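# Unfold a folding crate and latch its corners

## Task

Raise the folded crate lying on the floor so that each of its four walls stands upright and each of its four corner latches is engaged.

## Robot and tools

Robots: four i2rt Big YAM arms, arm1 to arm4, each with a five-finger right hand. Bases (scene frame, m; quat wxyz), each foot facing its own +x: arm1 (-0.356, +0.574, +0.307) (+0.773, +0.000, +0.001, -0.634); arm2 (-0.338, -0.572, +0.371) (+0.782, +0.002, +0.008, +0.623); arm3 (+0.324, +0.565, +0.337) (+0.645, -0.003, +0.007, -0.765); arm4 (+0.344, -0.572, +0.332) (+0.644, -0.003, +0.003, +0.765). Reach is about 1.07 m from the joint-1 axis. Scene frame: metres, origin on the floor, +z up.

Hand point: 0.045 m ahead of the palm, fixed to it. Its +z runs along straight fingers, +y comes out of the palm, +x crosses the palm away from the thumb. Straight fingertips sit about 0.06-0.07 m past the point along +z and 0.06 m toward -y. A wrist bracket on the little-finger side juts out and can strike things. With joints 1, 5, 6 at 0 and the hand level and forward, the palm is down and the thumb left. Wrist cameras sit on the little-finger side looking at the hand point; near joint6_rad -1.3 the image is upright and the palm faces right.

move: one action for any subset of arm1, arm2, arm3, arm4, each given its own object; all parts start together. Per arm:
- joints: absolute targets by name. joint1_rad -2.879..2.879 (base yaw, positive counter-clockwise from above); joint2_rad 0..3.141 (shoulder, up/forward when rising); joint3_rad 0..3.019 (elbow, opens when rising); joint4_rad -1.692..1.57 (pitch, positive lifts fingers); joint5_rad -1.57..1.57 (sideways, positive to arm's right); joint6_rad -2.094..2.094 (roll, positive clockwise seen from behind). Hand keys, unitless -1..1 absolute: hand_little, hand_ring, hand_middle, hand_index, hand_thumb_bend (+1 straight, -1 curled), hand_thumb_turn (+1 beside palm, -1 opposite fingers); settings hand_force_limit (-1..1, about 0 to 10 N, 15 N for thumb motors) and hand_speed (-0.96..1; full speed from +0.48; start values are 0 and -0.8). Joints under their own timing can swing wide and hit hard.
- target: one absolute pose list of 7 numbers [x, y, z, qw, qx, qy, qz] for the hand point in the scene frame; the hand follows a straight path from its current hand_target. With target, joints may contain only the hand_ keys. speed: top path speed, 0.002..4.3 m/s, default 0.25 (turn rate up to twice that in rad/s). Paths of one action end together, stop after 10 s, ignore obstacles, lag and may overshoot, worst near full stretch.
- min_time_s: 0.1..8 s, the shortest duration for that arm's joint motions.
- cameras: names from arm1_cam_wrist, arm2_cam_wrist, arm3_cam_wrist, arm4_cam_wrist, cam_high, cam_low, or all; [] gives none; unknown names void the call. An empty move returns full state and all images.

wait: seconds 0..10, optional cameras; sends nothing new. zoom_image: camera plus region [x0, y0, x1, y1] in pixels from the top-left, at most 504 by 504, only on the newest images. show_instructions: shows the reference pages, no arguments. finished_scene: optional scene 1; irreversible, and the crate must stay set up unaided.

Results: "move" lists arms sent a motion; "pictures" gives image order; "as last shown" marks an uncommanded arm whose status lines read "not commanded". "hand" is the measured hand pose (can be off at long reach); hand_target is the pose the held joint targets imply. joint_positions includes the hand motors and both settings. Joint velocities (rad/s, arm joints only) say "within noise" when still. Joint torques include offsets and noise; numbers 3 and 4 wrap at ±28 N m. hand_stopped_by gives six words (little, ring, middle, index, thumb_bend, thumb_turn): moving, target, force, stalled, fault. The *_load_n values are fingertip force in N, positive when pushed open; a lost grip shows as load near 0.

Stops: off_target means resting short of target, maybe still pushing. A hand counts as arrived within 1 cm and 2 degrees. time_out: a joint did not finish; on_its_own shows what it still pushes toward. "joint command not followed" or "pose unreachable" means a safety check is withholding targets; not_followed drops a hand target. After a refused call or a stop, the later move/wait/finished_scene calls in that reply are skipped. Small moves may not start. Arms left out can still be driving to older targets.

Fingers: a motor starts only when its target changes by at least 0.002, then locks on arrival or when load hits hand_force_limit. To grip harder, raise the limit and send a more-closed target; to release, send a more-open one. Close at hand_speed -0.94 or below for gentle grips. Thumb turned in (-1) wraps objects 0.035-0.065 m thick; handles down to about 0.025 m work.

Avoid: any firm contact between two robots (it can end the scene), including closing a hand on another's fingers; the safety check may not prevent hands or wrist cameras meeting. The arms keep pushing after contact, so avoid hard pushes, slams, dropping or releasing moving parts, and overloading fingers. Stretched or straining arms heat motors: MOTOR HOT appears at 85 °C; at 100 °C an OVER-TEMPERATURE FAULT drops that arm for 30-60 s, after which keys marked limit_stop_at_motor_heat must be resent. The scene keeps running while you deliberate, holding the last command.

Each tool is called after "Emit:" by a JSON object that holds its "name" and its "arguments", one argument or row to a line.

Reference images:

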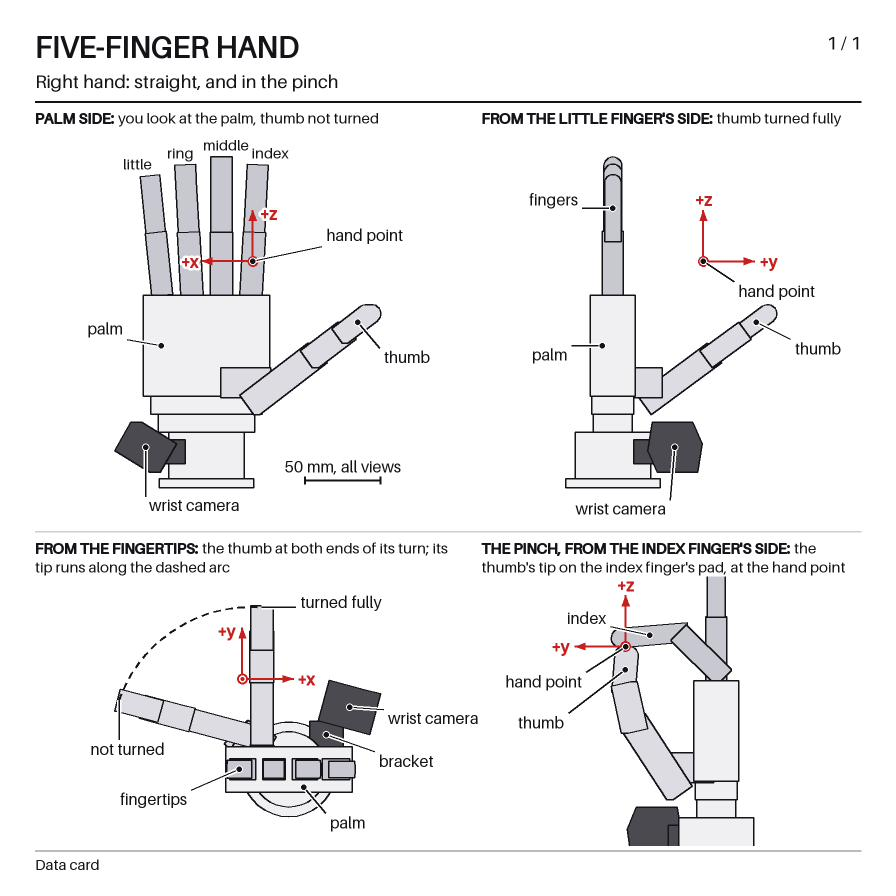

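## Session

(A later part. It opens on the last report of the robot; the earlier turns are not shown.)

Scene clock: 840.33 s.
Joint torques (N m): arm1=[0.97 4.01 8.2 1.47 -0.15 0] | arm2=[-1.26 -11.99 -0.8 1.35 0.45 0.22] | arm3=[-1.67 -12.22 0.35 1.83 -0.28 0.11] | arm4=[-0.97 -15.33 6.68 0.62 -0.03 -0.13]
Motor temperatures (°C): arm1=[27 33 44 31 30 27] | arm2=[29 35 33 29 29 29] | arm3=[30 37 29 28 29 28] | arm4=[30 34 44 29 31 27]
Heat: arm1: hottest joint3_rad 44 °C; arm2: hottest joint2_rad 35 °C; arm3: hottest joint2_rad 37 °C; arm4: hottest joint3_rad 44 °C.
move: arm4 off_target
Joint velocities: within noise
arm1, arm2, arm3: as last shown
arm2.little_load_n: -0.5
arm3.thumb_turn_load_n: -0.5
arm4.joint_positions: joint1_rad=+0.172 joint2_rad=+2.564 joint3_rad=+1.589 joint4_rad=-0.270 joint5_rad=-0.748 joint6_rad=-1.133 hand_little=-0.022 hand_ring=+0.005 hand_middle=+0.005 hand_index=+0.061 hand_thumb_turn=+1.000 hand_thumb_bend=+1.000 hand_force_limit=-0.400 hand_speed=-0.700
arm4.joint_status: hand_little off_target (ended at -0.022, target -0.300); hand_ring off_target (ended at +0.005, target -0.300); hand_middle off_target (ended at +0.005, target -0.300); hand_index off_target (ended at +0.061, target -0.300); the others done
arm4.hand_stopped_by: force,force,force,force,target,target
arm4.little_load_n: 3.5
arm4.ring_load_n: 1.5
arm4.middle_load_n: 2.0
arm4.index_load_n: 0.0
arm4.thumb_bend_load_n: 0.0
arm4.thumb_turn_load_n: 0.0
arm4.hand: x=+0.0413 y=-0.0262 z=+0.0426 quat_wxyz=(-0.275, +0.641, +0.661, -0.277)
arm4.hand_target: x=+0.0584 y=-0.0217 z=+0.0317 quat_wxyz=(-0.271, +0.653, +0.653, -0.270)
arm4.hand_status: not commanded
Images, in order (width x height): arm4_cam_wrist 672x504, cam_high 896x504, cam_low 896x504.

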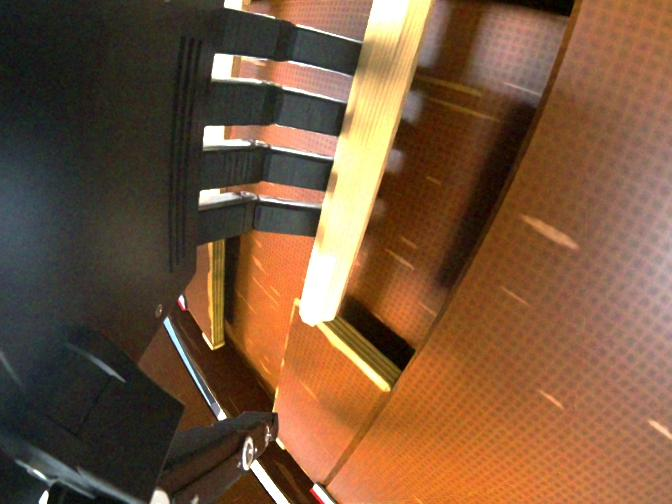

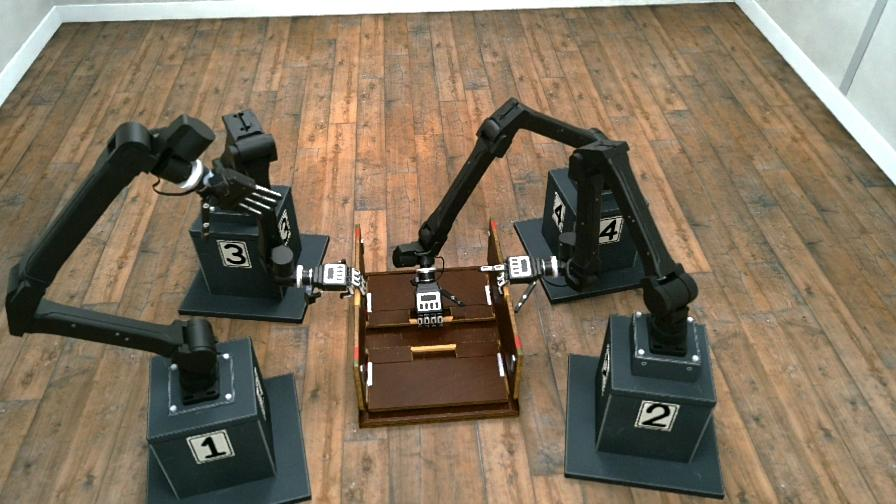

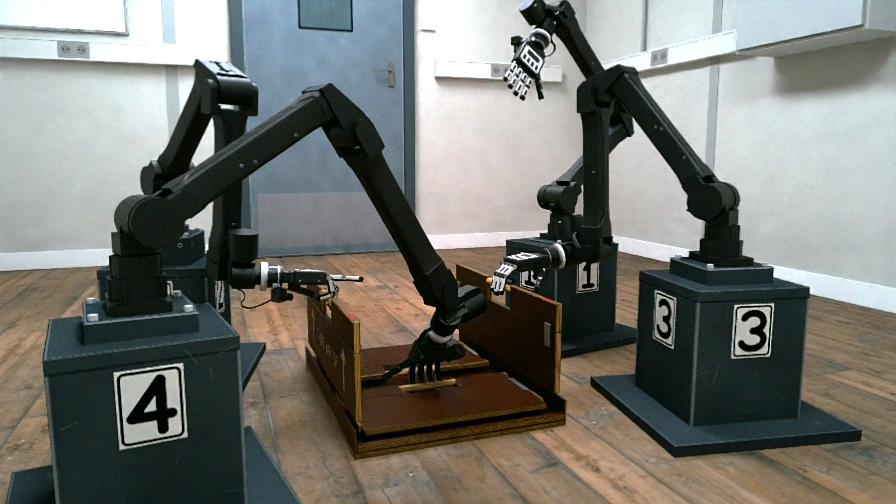

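Emit:
{"name": "move", "arguments": {
  "arm4": {"joints": {"hand_speed": 0.2, "hand_little": 1, "hand_ring": 1, "hand_middle": 0.5, "hand_index": 0.5}}
}}

Emit:
{"name": "move", "arguments": {
  "arm4": {"target": [0.045, -0.010, 0.12, -0.4056, 0.5792, 0.5792, -0.4056], "speed": 0.15}
}}

Emit:
{"name": "move", "arguments": {
  "arm4": {"target": [0.035, -0.008, 0.09, -0.4056, 0.5792, 0.5792, -0.4056], "speed": 0.15, "joints": {"hand_thumb_turn": -1, "hand_thumb_bend": 0.5}},
  "cameras": ["arm4_cam_wrist", "cam_high", "cam_low"]
}}

Emit:
{"name": "zoom_image", "arguments": {
  "camera": "cam_high",
  "region": [380, 240, 500, 360]
}}

Emit:
{"name": "zoom_image", "arguments": {
  "camera": "arm4_cam_wrist",
  "region": [200, 0, 600, 400]
}}

Emit:
{"name": "zoom_image", "arguments": {
  "camera": "cam_low",
  "region": [350, 310, 500, 430]
}}

Scene clock: 914.00 s.
Joint torques (N m): arm1=[0.85 3.9 8.2 1.47 -0.15 0] | arm2=[-1.44 -12.16 -0.68 1.35 0.42 0.24] | arm3=[-1.79 -12.51 0.32 1.77 -0.24 0.11] | arm4=[1.73 -14.74 6.65 1.1 -0.43 -0.17]
Motor temperatures (°C): arm1=[27 33 44 31 30 27] | arm2=[29 35 32 29 29 29] | arm3=[30 37 29 28 29 28] | arm4=[30 39 40 28 30 27]
Heat: arm1: hottest joint3_rad 44 °C; arm2: hottest joint2_rad 35 °C; arm3: hottest joint2_rad 37 °C; arm4: hottest joint3_rad 40 °C.
move: arm4 done
Joint velocities: within noise
arm1, arm2, arm3: as last shown
arm2.middle_load_n: 6.5
arm2.index_load_n: 0.5
arm3.index_load_n: -0.5
arm4.joint_positions: joint1_rad=+0.138 joint2_rad=+2.557 joint3_rad=+1.591 joint4_rad=-0.282 joint5_rad=-0.739 joint6_rad=-1.127 hand_little=+1.000 hand_ring=+1.000 hand_middle=+0.500 hand_index=+0.500 hand_thumb_turn=+1.000 hand_thumb_bend=+1.000 hand_force_limit=-0.400 hand_speed=+0.200
arm4.joint_status: all done
arm4.hand_stopped_by: target,target,target,target,target,target
arm4.little_load_n: 0.0
arm4.ring_load_n: 0.0
arm4.middle_load_n: -1.0
arm4.index_load_n: 0.0
arm4.thumb_bend_load_n: 0.0
arm4.thumb_turn_load_n: 0.0
arm4.hand: x=+0.0615 y=-0.0147 z=+0.0462 quat_wxyz=(-0.276, +0.656, +0.648, -0.269)
arm4.hand_target: x=+0.0583 y=-0.0218 z=+0.0317 quat_wxyz=(-0.271, +0.653, +0.653, -0.271)
arm4.hand_status: not commanded
pictures: none

Scene clock: 916.43 s.
Joint torques (N m): arm1=[1.03 4.01 8.21 1.48 -0.16 -0.01] | arm2=[-1.61 -12.34 -0.76 1.4 0.38 0.18] | arm3=[-1.44 -12.57 0.39 1.76 -0.25 0.13] | arm4=[0.5 -18.02 5.48 1.63 -0.86 0.02]
Motor temperatures (°C): arm1=[27 33 44 31 30 27] | arm2=[29 35 32 29 29 29] | arm3=[30 37 29 28 29 28] | arm4=[30 39 40 28 30 27]
Heat: arm1: hottest joint3_rad 44 °C; arm2: hottest joint2_rad 35 °C; arm3: hottest joint2_rad 37 °C; arm4: hottest joint3_rad 40 °C.
move: arm4 off_target
Joint velocities: within noise
arm1, arm2, arm3: as last shown
arm2.little_load_n: 0.0
arm2.middle_load_n: 6.0
arm2.index_load_n: -0.5
arm3.index_load_n: 0.0
arm4.joint_positions: joint1_rad=+0.063 joint2_rad=+2.521 joint3_rad=+1.497 joint4_rad=-0.014 joint5_rad=-1.154 joint6_rad=-0.989 hand_little=+1.000 hand_ring=+1.000 hand_middle=+0.500 hand_index=+0.500 hand_thumb_turn=+1.000 hand_thumb_bend=+1.000 hand_force_limit=-0.400 hand_speed=+0.200
arm4.joint_status: not commanded
arm4.hand_stopped_by: target,target,target,target,target,target
arm4.little_load_n: 0.0
arm4.ring_load_n: 0.0
arm4.middle_load_n: 0.0
arm4.index_load_n: 0.0
arm4.thumb_bend_load_n: 0.0
arm4.thumb_turn_load_n: -0.5
arm4.hand: x=+0.0440 y=-0.0185 z=+0.1081 quat_wxyz=(-0.396, +0.582, +0.580, -0.410)
arm4.hand_target: x=+0.0450 y=-0.0101 z=+0.1198 quat_wxyz=(-0.405, +0.579, +0.579, -0.406)
arm4.hand_status: off_target (0.015 m and 1.3 deg from the pose sent, 0.076 m and 24.6 deg at the start)
pictures: none

Scene clock: 917.77 s.
Joint torques (N m): arm1=[0.97 4.01 8.23 1.5 -0.14 0] | arm2=[-1.32 -11.99 -0.7 1.28 0.43 0.18] | arm3=[-1.26 -12.22 0.35 1.78 -0.24 0.13] | arm4=[1.55 -15.09 7.97 1.63 -0.62 0]
Motor temperatures (°C): arm1=[27 33 44 31 30 27] | arm2=[29 35 32 29 29 29] | arm3=[30 37 29 28 29 28] | arm4=[30 39 40 28 30 27]
Heat: arm1: hottest joint3_rad 44 °C; arm2: hottest joint2_rad 35 °C; arm3: hottest joint2_rad 37 °C; arm4: hottest joint3_rad 40 °C.
move: arm4 done
Joint velocities: within noise
arm1, arm3: as last shown
arm2.joint_positions: joint1_rad=-0.886 joint2_rad=+2.408 joint3_rad=+0.705 joint4_rad=+1.575 joint5_rad=-1.057 joint6_rad=-0.184 hand_little=-1.000 hand_ring=+1.000 hand_middle=-0.299 hand_index=-0.300 hand_thumb_turn=+1.000 hand_thumb_bend=+1.000 hand_force_limit=+0.000 hand_speed=-0.600
arm2.joint_status: not commanded
arm2.hand_stopped_by: target,fault,target,target,target,target
arm2.little_load_n: -0.5
arm2.ring_load_n: 0.0
arm2.middle_load_n: 6.0
arm2.index_load_n: 0.0
arm2.thumb_bend_load_n: 0.0
arm2.thumb_turn_load_n: 0.0
arm2.hand: x=-0.0240 y=-0.2168 z=+0.2354 quat_wxyz=(-0.681, +0.731, +0.003, +0.036)
arm2.hand_target: x=-0.0288 y=-0.2296 z=+0.2226 quat_wxyz=(-0.673, +0.738, -0.028, +0.026)
arm2.hand_status: not commanded
arm4.joint_positions: joint1_rad=+0.066 joint2_rad=+2.556 joint3_rad=+1.512 joint4_rad=+0.042 joint5_rad=-1.151 joint6_rad=-0.957 hand_little=+1.000 hand_ring=+1.000 hand_middle=+0.500 hand_index=+0.500 hand_thumb_turn=-1.000 hand_thumb_bend=+0.500 hand_force_limit=-0.400 hand_speed=+0.200
arm4.joint_status: all done
arm4.hand_stopped_by: target,target,target,target,target,target
arm4.little_load_n: 0.0
arm4.ring_load_n: 0.0
arm4.middle_load_n: 0.0
arm4.index_load_n: 0.0
arm4.thumb_bend_load_n: 0.0
arm4.thumb_turn_load_n: 0.0
arm4.hand: x=+0.0413 y=-0.0152 z=+0.0941 quat_wxyz=(-0.402, +0.582, +0.577, -0.408)
arm4.hand_target: x=+0.0351 y=-0.0082 z=+0.0903 quat_wxyz=(-0.406, +0.579, +0.579, -0.406)
arm4.hand_status: done (0.010 m and 0.7 deg from the pose sent, 0.023 m and 1.2 deg at the start)
Images, in order (width x height): arm4_cam_wrist 672x504, cam_high 896x504, cam_low 896x504.

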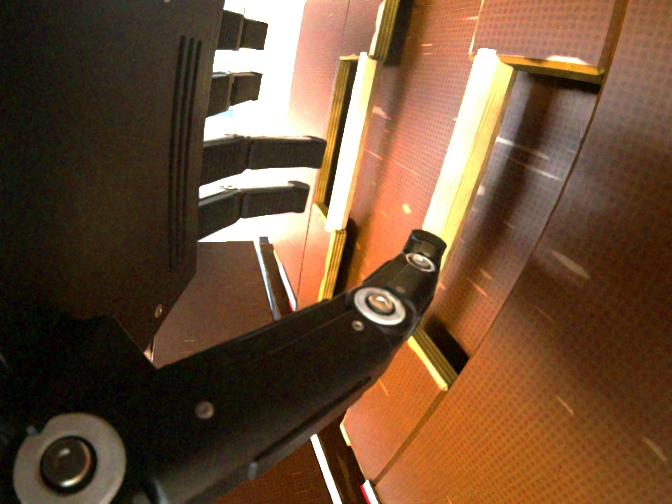

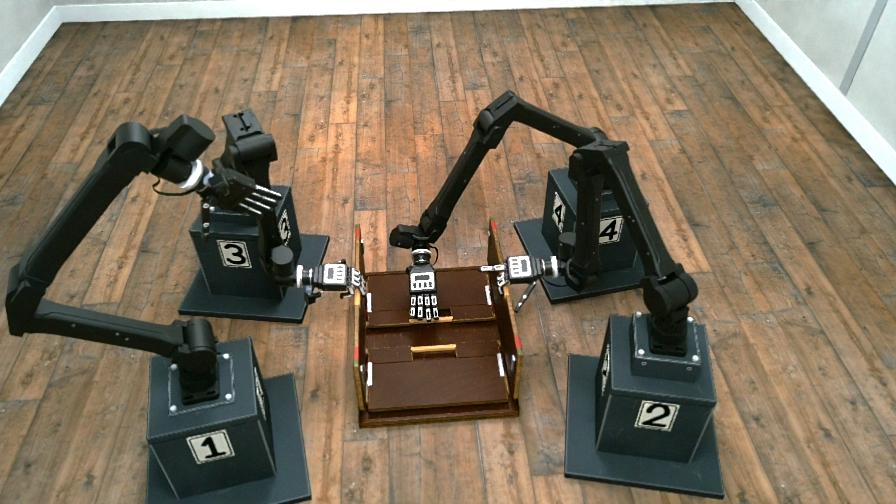

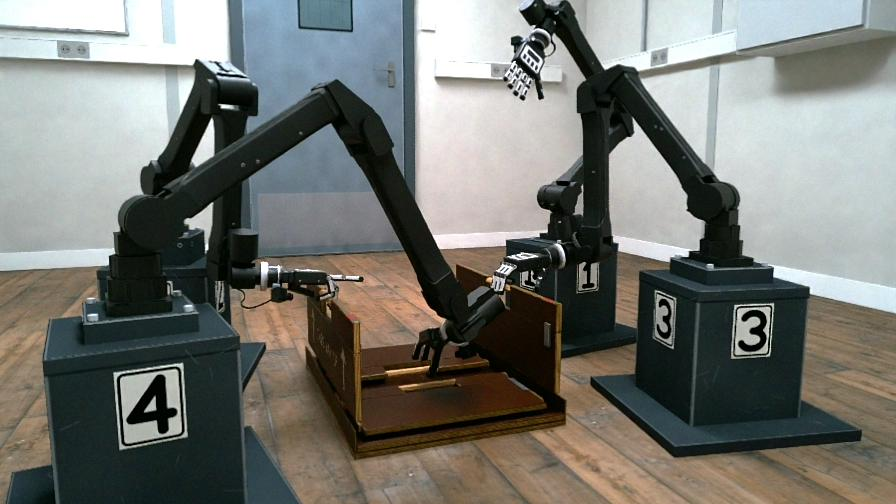

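Scaled by 4.200 from the camera's image (finer frame: 1280x720).

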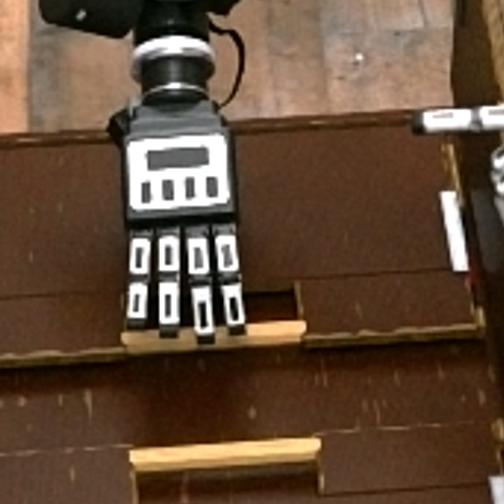

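Scaled by 1.260 from the camera's image (finer frame: 960x720).

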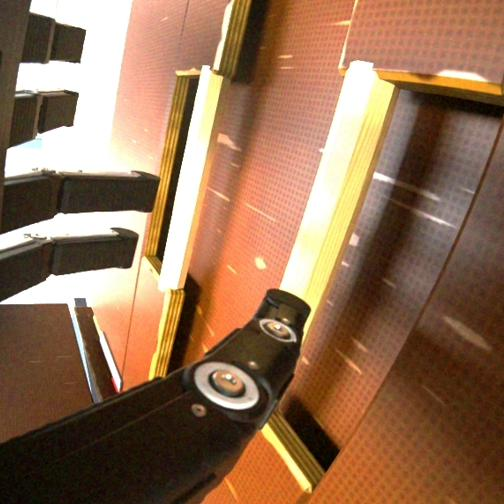

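Scaled by 3.360 from the camera's image (finer frame: 1280x720).

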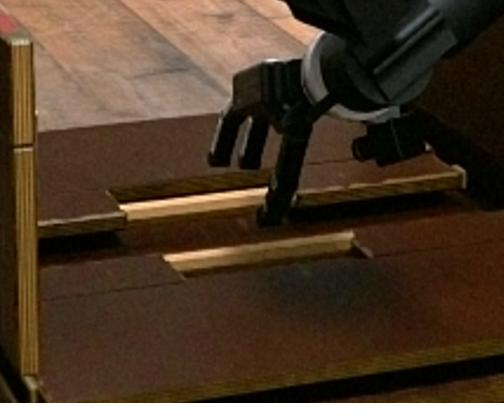

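Emit:
{"name": "move", "arguments": {
  "arm4": {"target": [0.031, -0.006, 0.062, -0.4056, 0.5792, 0.5792, -0.4056], "speed": 0.08},
  "cameras": ["arm4_cam_wrist", "cam_high", "cam_low"]
}}

Emit:
{"name": "zoom_image", "arguments": {
  "camera": "cam_high",
  "region": [380, 240, 500, 360]
}}

Emit:
{"name": "zoom_image", "arguments": {
  "camera": "arm4_cam_wrist",
  "region": [200, 0, 600, 400]
}}

Emit:
{"name": "zoom_image", "arguments": {
  "camera": "cam_low",
  "region": [390, 330, 490, 410]
}}

Scene clock: 935.50 s.
Joint torques (N m): arm1=[1.08 4.01 8.2 1.5 -0.15 -0.01] | arm2=[-1.73 -12.16 -0.8 1.4 0.4 0.2] | arm3=[-1.73 -12.1 0.36 1.85 -0.26 0.12] | arm4=[1.55 -15.33 7.69 1.61 -0.62 0]
Motor temperatures (°C): arm1=[27 33 44 31 30 27] | arm2=[29 35 32 29 29 29] | arm3=[30 37 29 28 29 28] | arm4=[30 38 40 28 31 27]
Heat: arm1: hottest joint3_rad 44 °C; arm2: hottest joint2_rad 35 °C; arm3: hottest joint2_rad 37 °C; arm4: hottest joint3_rad 40 °C.
move: arm4 done
Joint velocities: within noise
arm1, arm2, arm3: as last shown
arm2.thumb_turn_load_n: -0.5
arm4.joint_positions: joint1_rad=+0.071 joint2_rad=+2.625 joint3_rad=+1.562 joint4_rad=+0.073 joint5_rad=-1.147 joint6_rad=-0.946 hand_little=+1.000 hand_ring=+1.000 hand_middle=+0.500 hand_index=+0.500 hand_thumb_turn=-1.000 hand_thumb_bend=+0.500 hand_force_limit=-0.400 hand_speed=+0.200
arm4.joint_status: not commanded
arm4.hand_stopped_by: target,target,target,target,target,target
arm4.little_load_n: 0.0
arm4.ring_load_n: 0.0
arm4.middle_load_n: 0.0
arm4.index_load_n: 0.0
arm4.thumb_bend_load_n: 0.0
arm4.thumb_turn_load_n: 0.0
arm4.hand: x=+0.0372 y=-0.0119 z=+0.0664 quat_wxyz=(-0.402, +0.582, +0.578, -0.407)
arm4.hand_target: x=+0.0312 y=-0.0062 z=+0.0622 quat_wxyz=(-0.406, +0.579, +0.579, -0.406)
arm4.hand_status: done (0.010 m and 0.6 deg from the pose sent, 0.035 m and 0.7 deg at the start)
Images, in order (width x height): arm4_cam_wrist 672x504, cam_high 896x504, cam_low 896x504.

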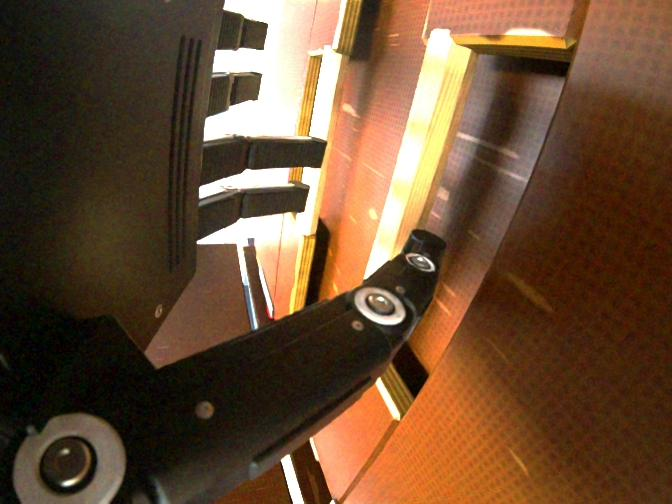

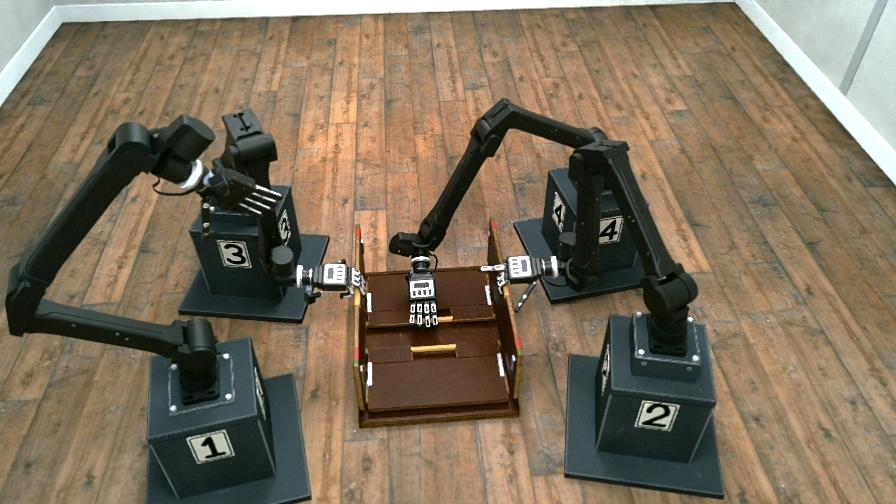

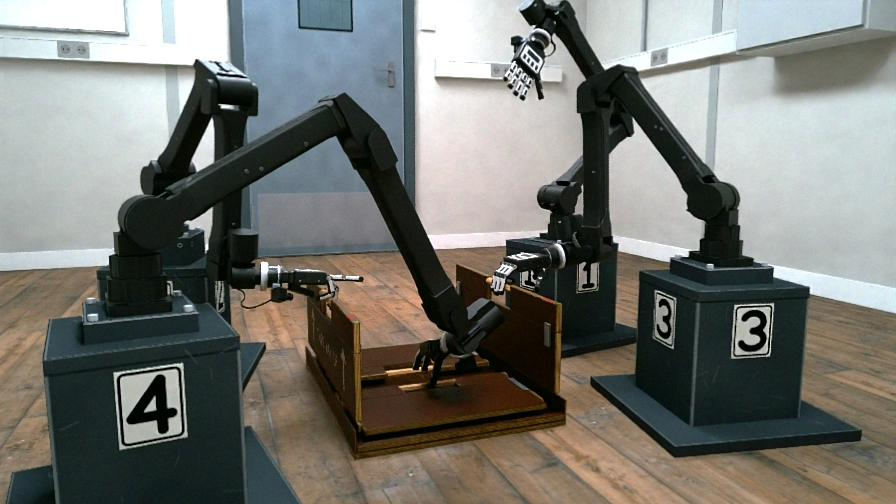

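Scaled by 4.200 from the camera's image (finer frame: 1280x720).

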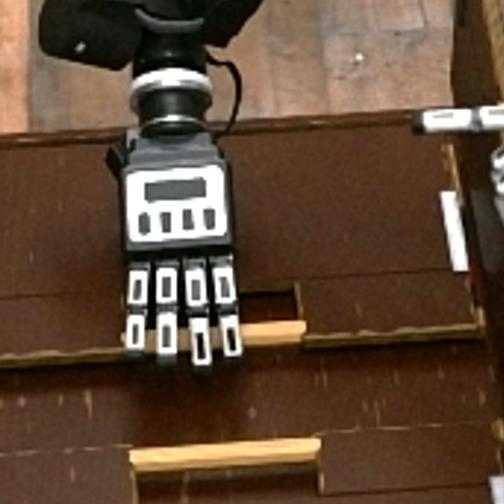

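Scaled by 1.260 from the camera's image (finer frame: 960x720).

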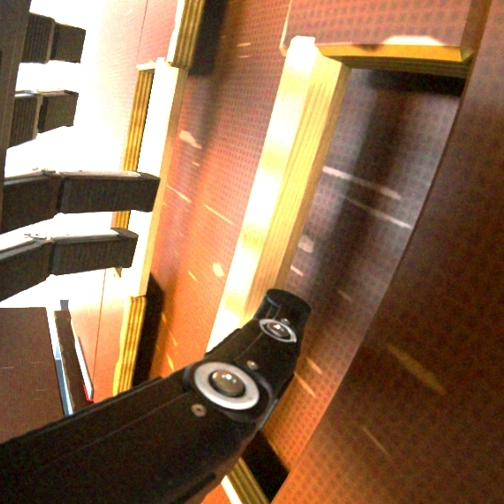

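Scaled by 5.040 from the camera's image (finer frame: 1280x720).

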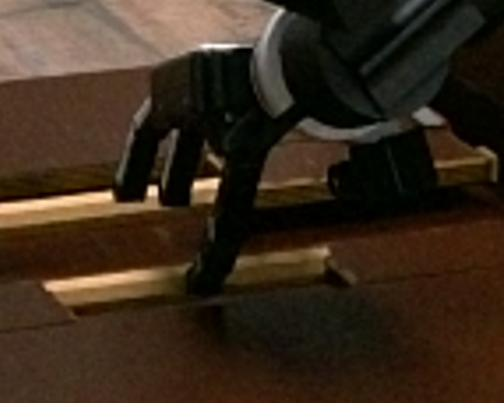

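Emit:
{"name": "move", "arguments": {
  "arm4": {"target": [0.031, -0.006, 0.044, -0.4056, 0.5792, 0.5792, -0.4056], "speed": 0.06},
  "cameras": ["arm4_cam_wrist", "cam_high", "cam_low"]
}}

Emit:
{"name": "zoom_image", "arguments": {
  "camera": "cam_high",
  "region": [380, 240, 500, 360]
}}

Emit:
{"name": "zoom_image", "arguments": {
  "camera": "arm4_cam_wrist",
  "region": [200, 0, 600, 400]
}}

Emit:
{"name": "zoom_image", "arguments": {
  "camera": "cam_low",
  "region": [390, 330, 490, 410]
}}

Scene clock: 943.03 s.
Joint torques (N m): arm1=[1.08 3.96 8.2 1.46 -0.15 0] | arm2=[-1.67 -12.04 -0.77 1.42 0.38 0.21] | arm3=[-1.49 -12.34 0.42 1.85 -0.26 0.11] | arm4=[1.49 -15.15 7.62 1.63 -0.63 0]
Motor temperatures (°C): arm1=[27 33 44 31 30 27] | arm2=[29 35 32 29 29 29] | arm3=[30 37 29 28 29 28] | arm4=[30 38 40 28 31 27]
Heat: arm1: hottest joint3_rad 44 °C; arm2: hottest joint2_rad 35 °C; arm3: hottest joint2_rad 37 °C; arm4: hottest joint3_rad 40 °C.
move: arm4 done
Joint velocities: within noise
arm1.joint_positions: joint1_rad=+0.086 joint2_rad=+0.649 joint3_rad=+1.430 joint4_rad=-1.633 joint5_rad=-0.218 joint6_rad=-1.318 hand_little=+1.000 hand_ring=+1.000 hand_middle=+1.000 hand_index=+1.000 hand_thumb_turn=+1.000 hand_thumb_bend=+1.000 hand_force_limit=+0.000 hand_speed=-0.800
arm1.joint_status: not commanded
arm1.hand_stopped_by: target,target,target,target,target,target
arm1.little_load_n: 0.0
arm1.ring_load_n: 0.0
arm1.middle_load_n: 0.0
arm1.index_load_n: -0.5
arm1.thumb_bend_load_n: 0.0
arm1.thumb_turn_load_n: 0.0
arm1.hand: x=-0.3134 y=+0.3994 z=+0.7535 quat_wxyz=(+0.085, +0.694, -0.621, +0.354)
arm1.hand_target: x=-0.3133 y=+0.3990 z=+0.7616 quat_wxyz=(+0.090, +0.692, -0.617, +0.362)
arm1.hand_status: not commanded
arm2, arm3: as last shown
arm2.index_load_n: 0.5
arm3.little_load_n: -0.5
arm3.thumb_turn_load_n: 0.0
arm4.joint_positions: joint1_rad=+0.072 joint2_rad=+2.664 joint3_rad=+1.589 joint4_rad=+0.086 joint5_rad=-1.147 joint6_rad=-0.946 hand_little=+1.000 hand_ring=+1.000 hand_middle=+0.500 hand_index=+0.500 hand_thumb_turn=-1.000 hand_thumb_bend=+0.500 hand_force_limit=-0.400 hand_speed=+0.200
arm4.joint_status: not commanded
arm4.hand_stopped_by: target,target,target,target,target,target
arm4.little_load_n: 0.0
arm4.ring_load_n: 0.0
arm4.middle_load_n: 0.0
arm4.index_load_n: 0.0
arm4.thumb_bend_load_n: 0.5
arm4.thumb_turn_load_n: 0.0
arm4.hand: x=+0.0363 y=-0.0111 z=+0.0502 quat_wxyz=(-0.403, +0.581, +0.578, -0.407)
arm4.hand_target: x=+0.0312 y=-0.0063 z=+0.0441 quat_wxyz=(-0.405, +0.579, +0.579, -0.406)
arm4.hand_status: done (0.010 m and 0.5 deg from the pose sent, 0.024 m and 0.6 deg at the start)
Images, in order (width x height): arm4_cam_wrist 672x504, cam_high 896x504, cam_low 896x504.

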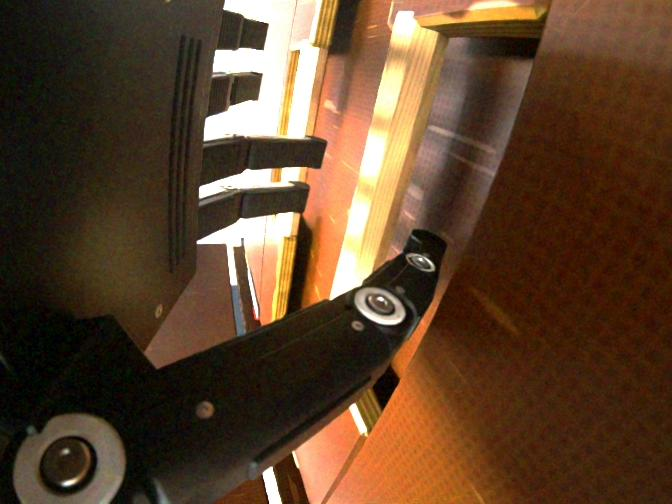

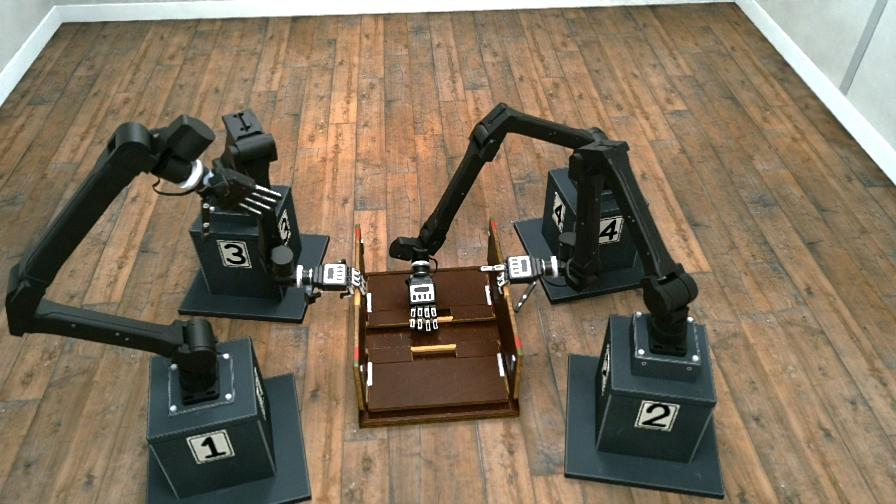

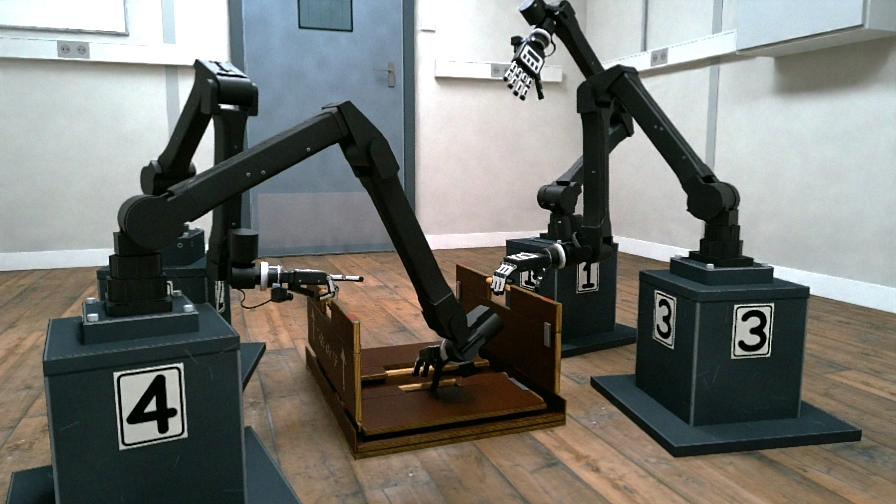

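Scaled by 4.200 from the camera's image (finer frame: 1280x720).

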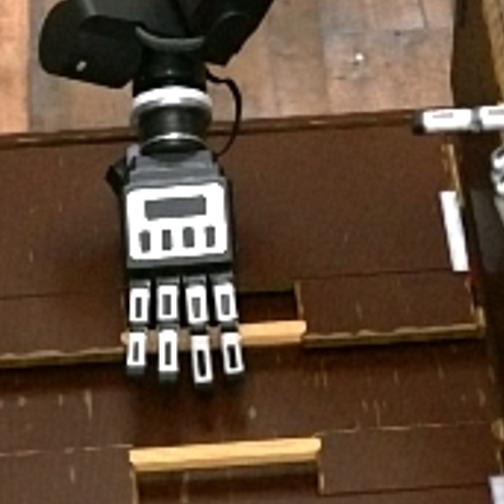

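Scaled by 1.260 from the camera's image (finer frame: 960x720).

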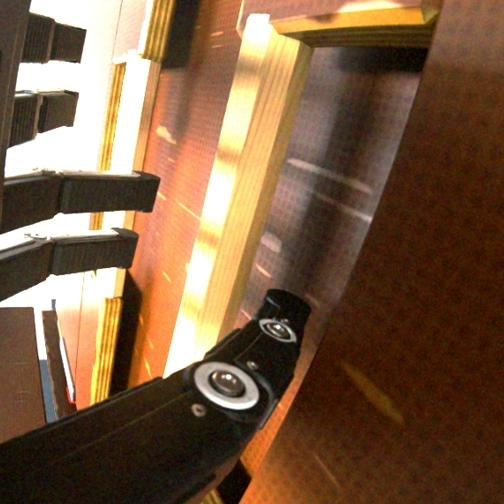

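Scaled by 5.040 from the camera's image (finer frame: 1280x720).

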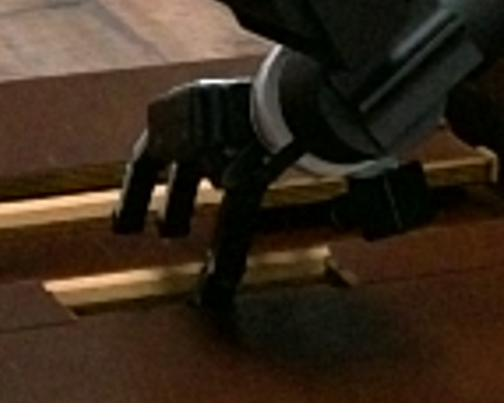

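Emit:
{"name": "move", "arguments": {
  "arm4": {"joints": {"hand_speed": -0.6, "hand_force_limit": -0.5, "hand_middle": -0.15, "hand_index": -0.15}}
}}

Emit:
{"name": "move", "arguments": {
  "arm4": {"joints": {"hand_speed": -0.6, "hand_force_limit": 0.0, "hand_thumb_bend": -0.5}},
  "cameras": ["arm4_cam_wrist", "cam_high", "cam_low"]
}}

Emit:
{"name": "zoom_image", "arguments": {
  "camera": "cam_high",
  "region": [380, 240, 500, 360]
}}

Emit:
{"name": "zoom_image", "arguments": {
  "camera": "arm4_cam_wrist",
  "region": [200, 0, 600, 400]
}}

Emit:
{"name": "zoom_image", "arguments": {
  "camera": "cam_low",
  "region": [390, 330, 490, 410]
}}

Scene clock: 950.17 s.
Joint torques (N m): arm1=[1.03 3.9 8.18 1.5 -0.15 -0.01] | arm2=[-1.85 -12.04 -0.69 1.46 0.41 0.21] | arm3=[-1.44 -12.45 0.32 1.76 -0.29 0.12] | arm4=[0.62 -15.27 7.49 1.66 -0.63 0]
Motor temperatures (°C): arm1=[27 33 44 31 30 27] | arm2=[29 35 32 29 29 29] | arm3=[30 37 29 28 29 28] | arm4=[30 38 40 28 31 27]
Heat: arm1: hottest joint3_rad 44 °C; arm2: hottest joint2_rad 35 °C; arm3: hottest joint2_rad 37 °C; arm4: hottest joint3_rad 40 °C.
move: arm4 off_target
Joint velocities: within noise
arm1, arm2: as last shown
arm1.index_load_n: 0.0
arm2.index_load_n: 0.0
arm3.joint_positions: joint1_rad=-0.933 joint2_rad=+2.278 joint3_rad=+0.685 joint4_rad=+1.413 joint5_rad=-1.111 joint6_rad=-0.161 hand_little=-1.000 hand_ring=+0.116 hand_middle=+0.090 hand_index=+0.090 hand_thumb_turn=+1.000 hand_thumb_bend=+1.000 hand_force_limit=-0.300 hand_speed=-0.700
arm3.joint_status: not commanded
arm3.hand_stopped_by: target,force,force,force,target,target
arm3.little_load_n: 0.0
arm3.ring_load_n: 0.0
arm3.middle_load_n: 0.5
arm3.index_load_n: 0.0
arm3.thumb_bend_load_n: 0.0
arm3.thumb_turn_load_n: -0.5
arm3.hand: x=+0.0137 y=+0.2049 z=+0.2421 quat_wxyz=(+0.000, +0.010, -0.737, +0.676)
arm3.hand_target: x=+0.0131 y=+0.2119 z=+0.2361 quat_wxyz=(+0.000, +0.000, -0.737, +0.675)
arm3.hand_status: not commanded
arm4.joint_positions: joint1_rad=+0.077 joint2_rad=+2.664 joint3_rad=+1.591 joint4_rad=+0.088 joint5_rad=-1.147 joint6_rad=-0.945 hand_little=+1.000 hand_ring=+1.000 hand_middle=-0.049 hand_index=-0.086 hand_thumb_turn=-1.000 hand_thumb_bend=+0.500 hand_force_limit=-0.500 hand_speed=-0.600
arm4.joint_status: hand_middle off_target (ended at -0.049, target -0.150); hand_index off_target (ended at -0.086, target -0.150); the others done
arm4.hand_stopped_by: target,target,force,force,target,target
arm4.little_load_n: 0.0
arm4.ring_load_n: 0.0
arm4.middle_load_n: 0.0
arm4.index_load_n: 0.0
arm4.thumb_bend_load_n: 0.0
arm4.thumb_turn_load_n: 0.0
arm4.hand: x=+0.0331 y=-0.0121 z=+0.0501 quat_wxyz=(-0.402, +0.579, +0.580, -0.408)
arm4.hand_target: x=+0.0312 y=-0.0064 z=+0.0441 quat_wxyz=(-0.405, +0.579, +0.579, -0.406)
arm4.hand_status: not commanded
pictures: none

Scene clock: 952.23 s.
Joint torques (N m): arm1=[1.03 3.96 8.18 1.47 -0.15 -0.01] | arm2=[-2.2 -12.28 -0.76 1.44 0.41 0.21] | arm3=[-1.67 -12.04 0.29 1.8 -0.26 0.13] | arm4=[1.03 -15.21 7.5 1.55 -0.64 -0.04]
Motor temperatures (°C): arm1=[27 33 44 31 30 27] | arm2=[29 35 32 29 29 29] | arm3=[30 37 29 28 29 28] | arm4=[30 38 40 28 31 27]
Heat: arm1: hottest joint3_rad 44 °C; arm2: hottest joint2_rad 35 °C; arm3: hottest joint2_rad 37 °C; arm4: hottest joint3_rad 40 °C.
move: arm4 off_target
Joint velocities: within noise
arm1, arm2, arm3: as last shown
arm2.little_load_n: 0.0
arm2.thumb_turn_load_n: 0.0
arm4.joint_positions: joint1_rad=+0.077 joint2_rad=+2.664 joint3_rad=+1.591 joint4_rad=+0.088 joint5_rad=-1.147 joint6_rad=-0.941 hand_little=+1.000 hand_ring=+1.000 hand_middle=-0.048 hand_index=-0.086 hand_thumb_turn=-1.000 hand_thumb_bend=+0.202 hand_force_limit=+0.000 hand_speed=-0.600
arm4.joint_status: hand_thumb_bend off_target (ended at +0.202, target -0.500); the others done
arm4.hand_stopped_by: target,target,force,force,force,target
arm4.little_load_n: 0.0
arm4.ring_load_n: 0.0
arm4.middle_load_n: 3.0
arm4.index_load_n: 4.5
arm4.thumb_bend_load_n: 6.5
arm4.thumb_turn_load_n: 0.0
arm4.hand: x=+0.0331 y=-0.0123 z=+0.0502 quat_wxyz=(-0.401, +0.581, +0.579, -0.408)
arm4.hand_target: x=+0.0311 y=-0.0063 z=+0.0443 quat_wxyz=(-0.406, +0.579, +0.579, -0.406)
arm4.hand_status: not commanded
Images, in order (width x height): arm4_cam_wrist 672x504, cam_high 896x504, cam_low 896x504.

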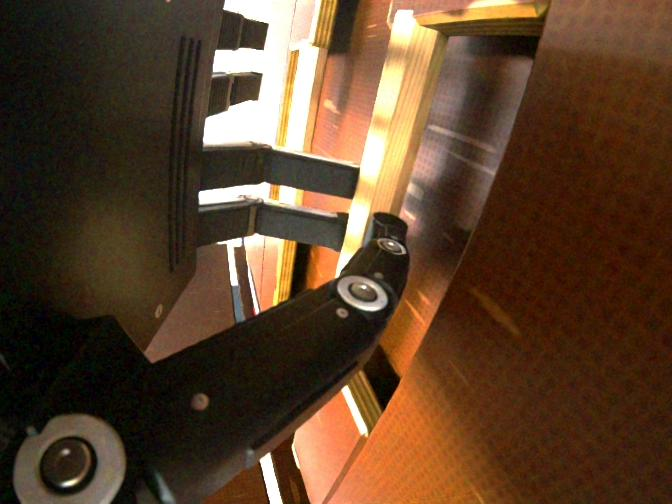

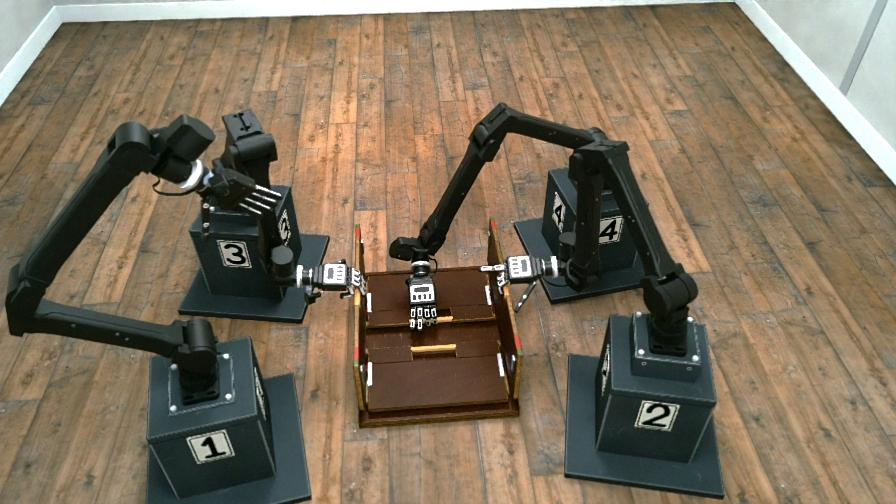

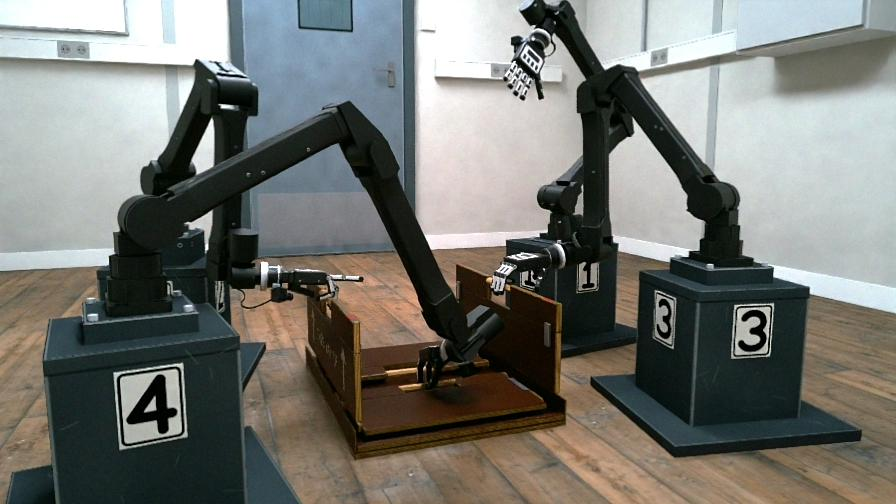

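Scaled by 4.200 from the camera's image (finer frame: 1280x720).

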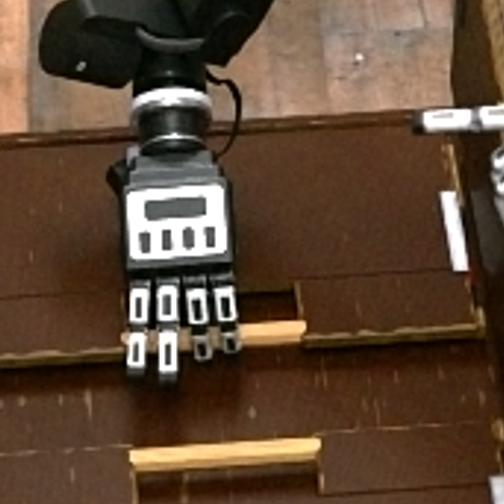

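Scaled by 1.260 from the camera's image (finer frame: 960x720).

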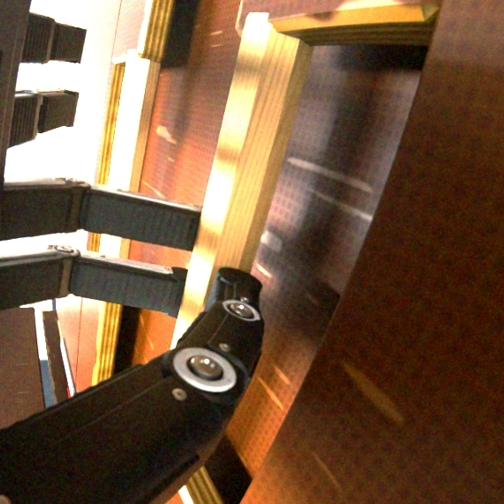

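Scaled by 5.040 from the camera's image (finer frame: 1280x720).

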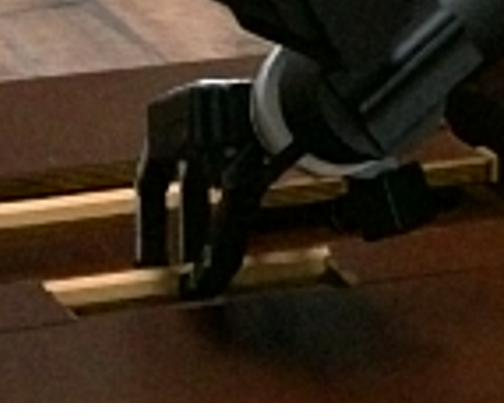

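Emit:
{"name": "move", "arguments": {
  "arm4": {"target": [0.033, -0.006, 0.085, -0.4056, 0.5792, 0.5792, -0.4056], "speed": 0.05},
  "cameras": ["arm4_cam_wrist", "cam_high", "cam_low"]
}}

Emit:
{"name": "zoom_image", "arguments": {
  "camera": "cam_low",
  "region": [350, 310, 500, 430]
}}

Scene clock: 960.13 s.
Joint torques (N m): arm1=[0.91 3.96 8.2 1.47 -0.14 0] | arm2=[-1.67 -11.63 -0.72 1.36 0.45 0.19] | arm3=[-1.67 -12.1 0.42 1.85 -0.25 0.13] | arm4=[0.79 -19.72 4.86 0.46 -1.36 -0.06]
Motor temperatures (°C): arm1=[27 33 44 31 30 27] | arm2=[29 35 32 29 29 29] | arm3=[30 37 29 28 29 28] | arm4=[30 37 40 28 31 27]
Heat: arm1: hottest joint3_rad 44 °C; arm2: hottest joint2_rad 35 °C; arm3: hottest joint2_rad 37 °C; arm4: hottest joint3_rad 40 °C.
move: arm4 off_target
Joint velocities: within noise
arm1, arm2, arm3: as last shown
arm1.ring_load_n: 0.5
arm2.index_load_n: 0.5
arm2.thumb_turn_load_n: -0.5
arm4.joint_positions: joint1_rad=+0.077 joint2_rad=+2.626 joint3_rad=+1.562 joint4_rad=+0.077 joint5_rad=-1.133 joint6_rad=-0.944 hand_little=+1.000 hand_ring=+1.000 hand_middle=-0.048 hand_index=-0.086 hand_thumb_turn=-1.000 hand_thumb_bend=+0.202 hand_force_limit=+0.000 hand_speed=-0.600
arm4.joint_status: not commanded
arm4.hand_stopped_by: target,target,force,force,force,target
arm4.little_load_n: 0.0
arm4.ring_load_n: 0.0
arm4.middle_load_n: 3.0
arm4.index_load_n: 3.5
arm4.thumb_bend_load_n: 5.0
arm4.thumb_turn_load_n: 0.0
arm4.hand: x=+0.0348 y=-0.0121 z=+0.0637 quat_wxyz=(-0.400, +0.584, +0.580, -0.402)
arm4.hand_target: x=+0.0329 y=-0.0059 z=+0.0846 quat_wxyz=(-0.406, +0.579, +0.579, -0.406)
arm4.hand_status: off_target (0.022 m and 0.9 deg from the pose sent, 0.035 m and 0.6 deg at the start)
Images, in order (width x height): arm4_cam_wrist 672x504, cam_high 896x504, cam_low 896x504.

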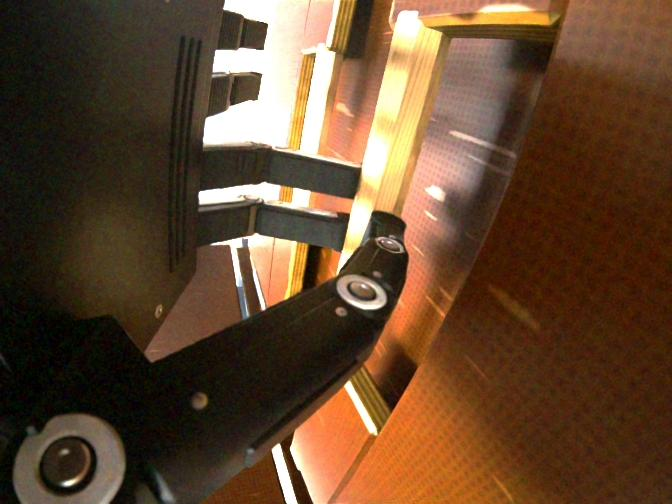

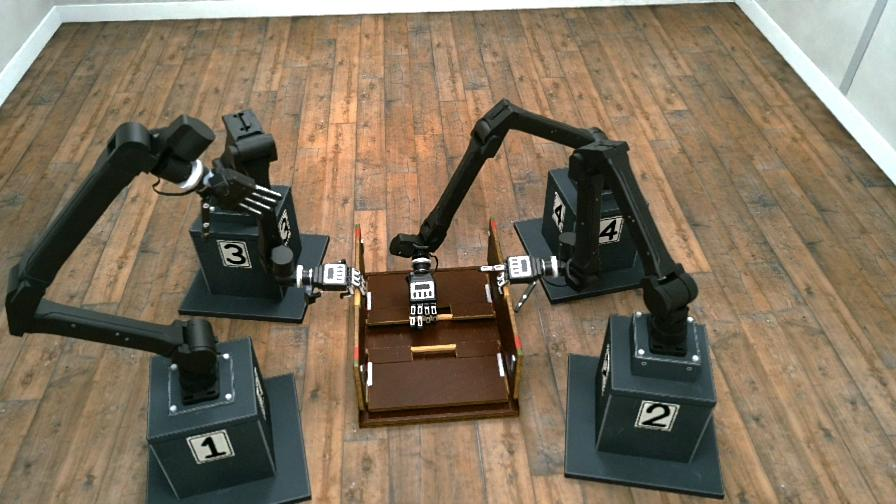

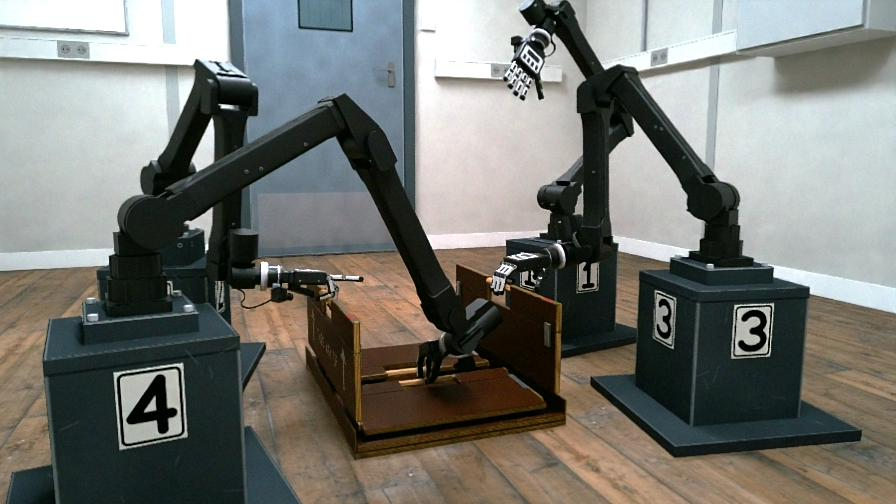

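Scaled by 3.360 from the camera's image (finer frame: 1280x720).

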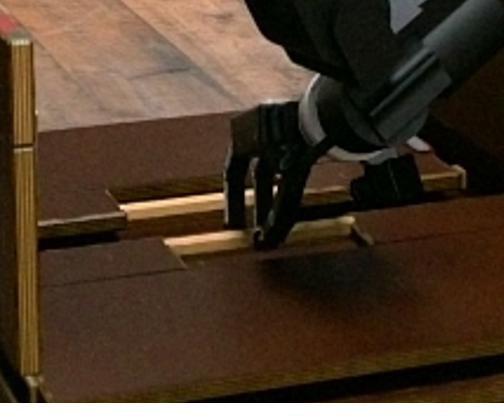

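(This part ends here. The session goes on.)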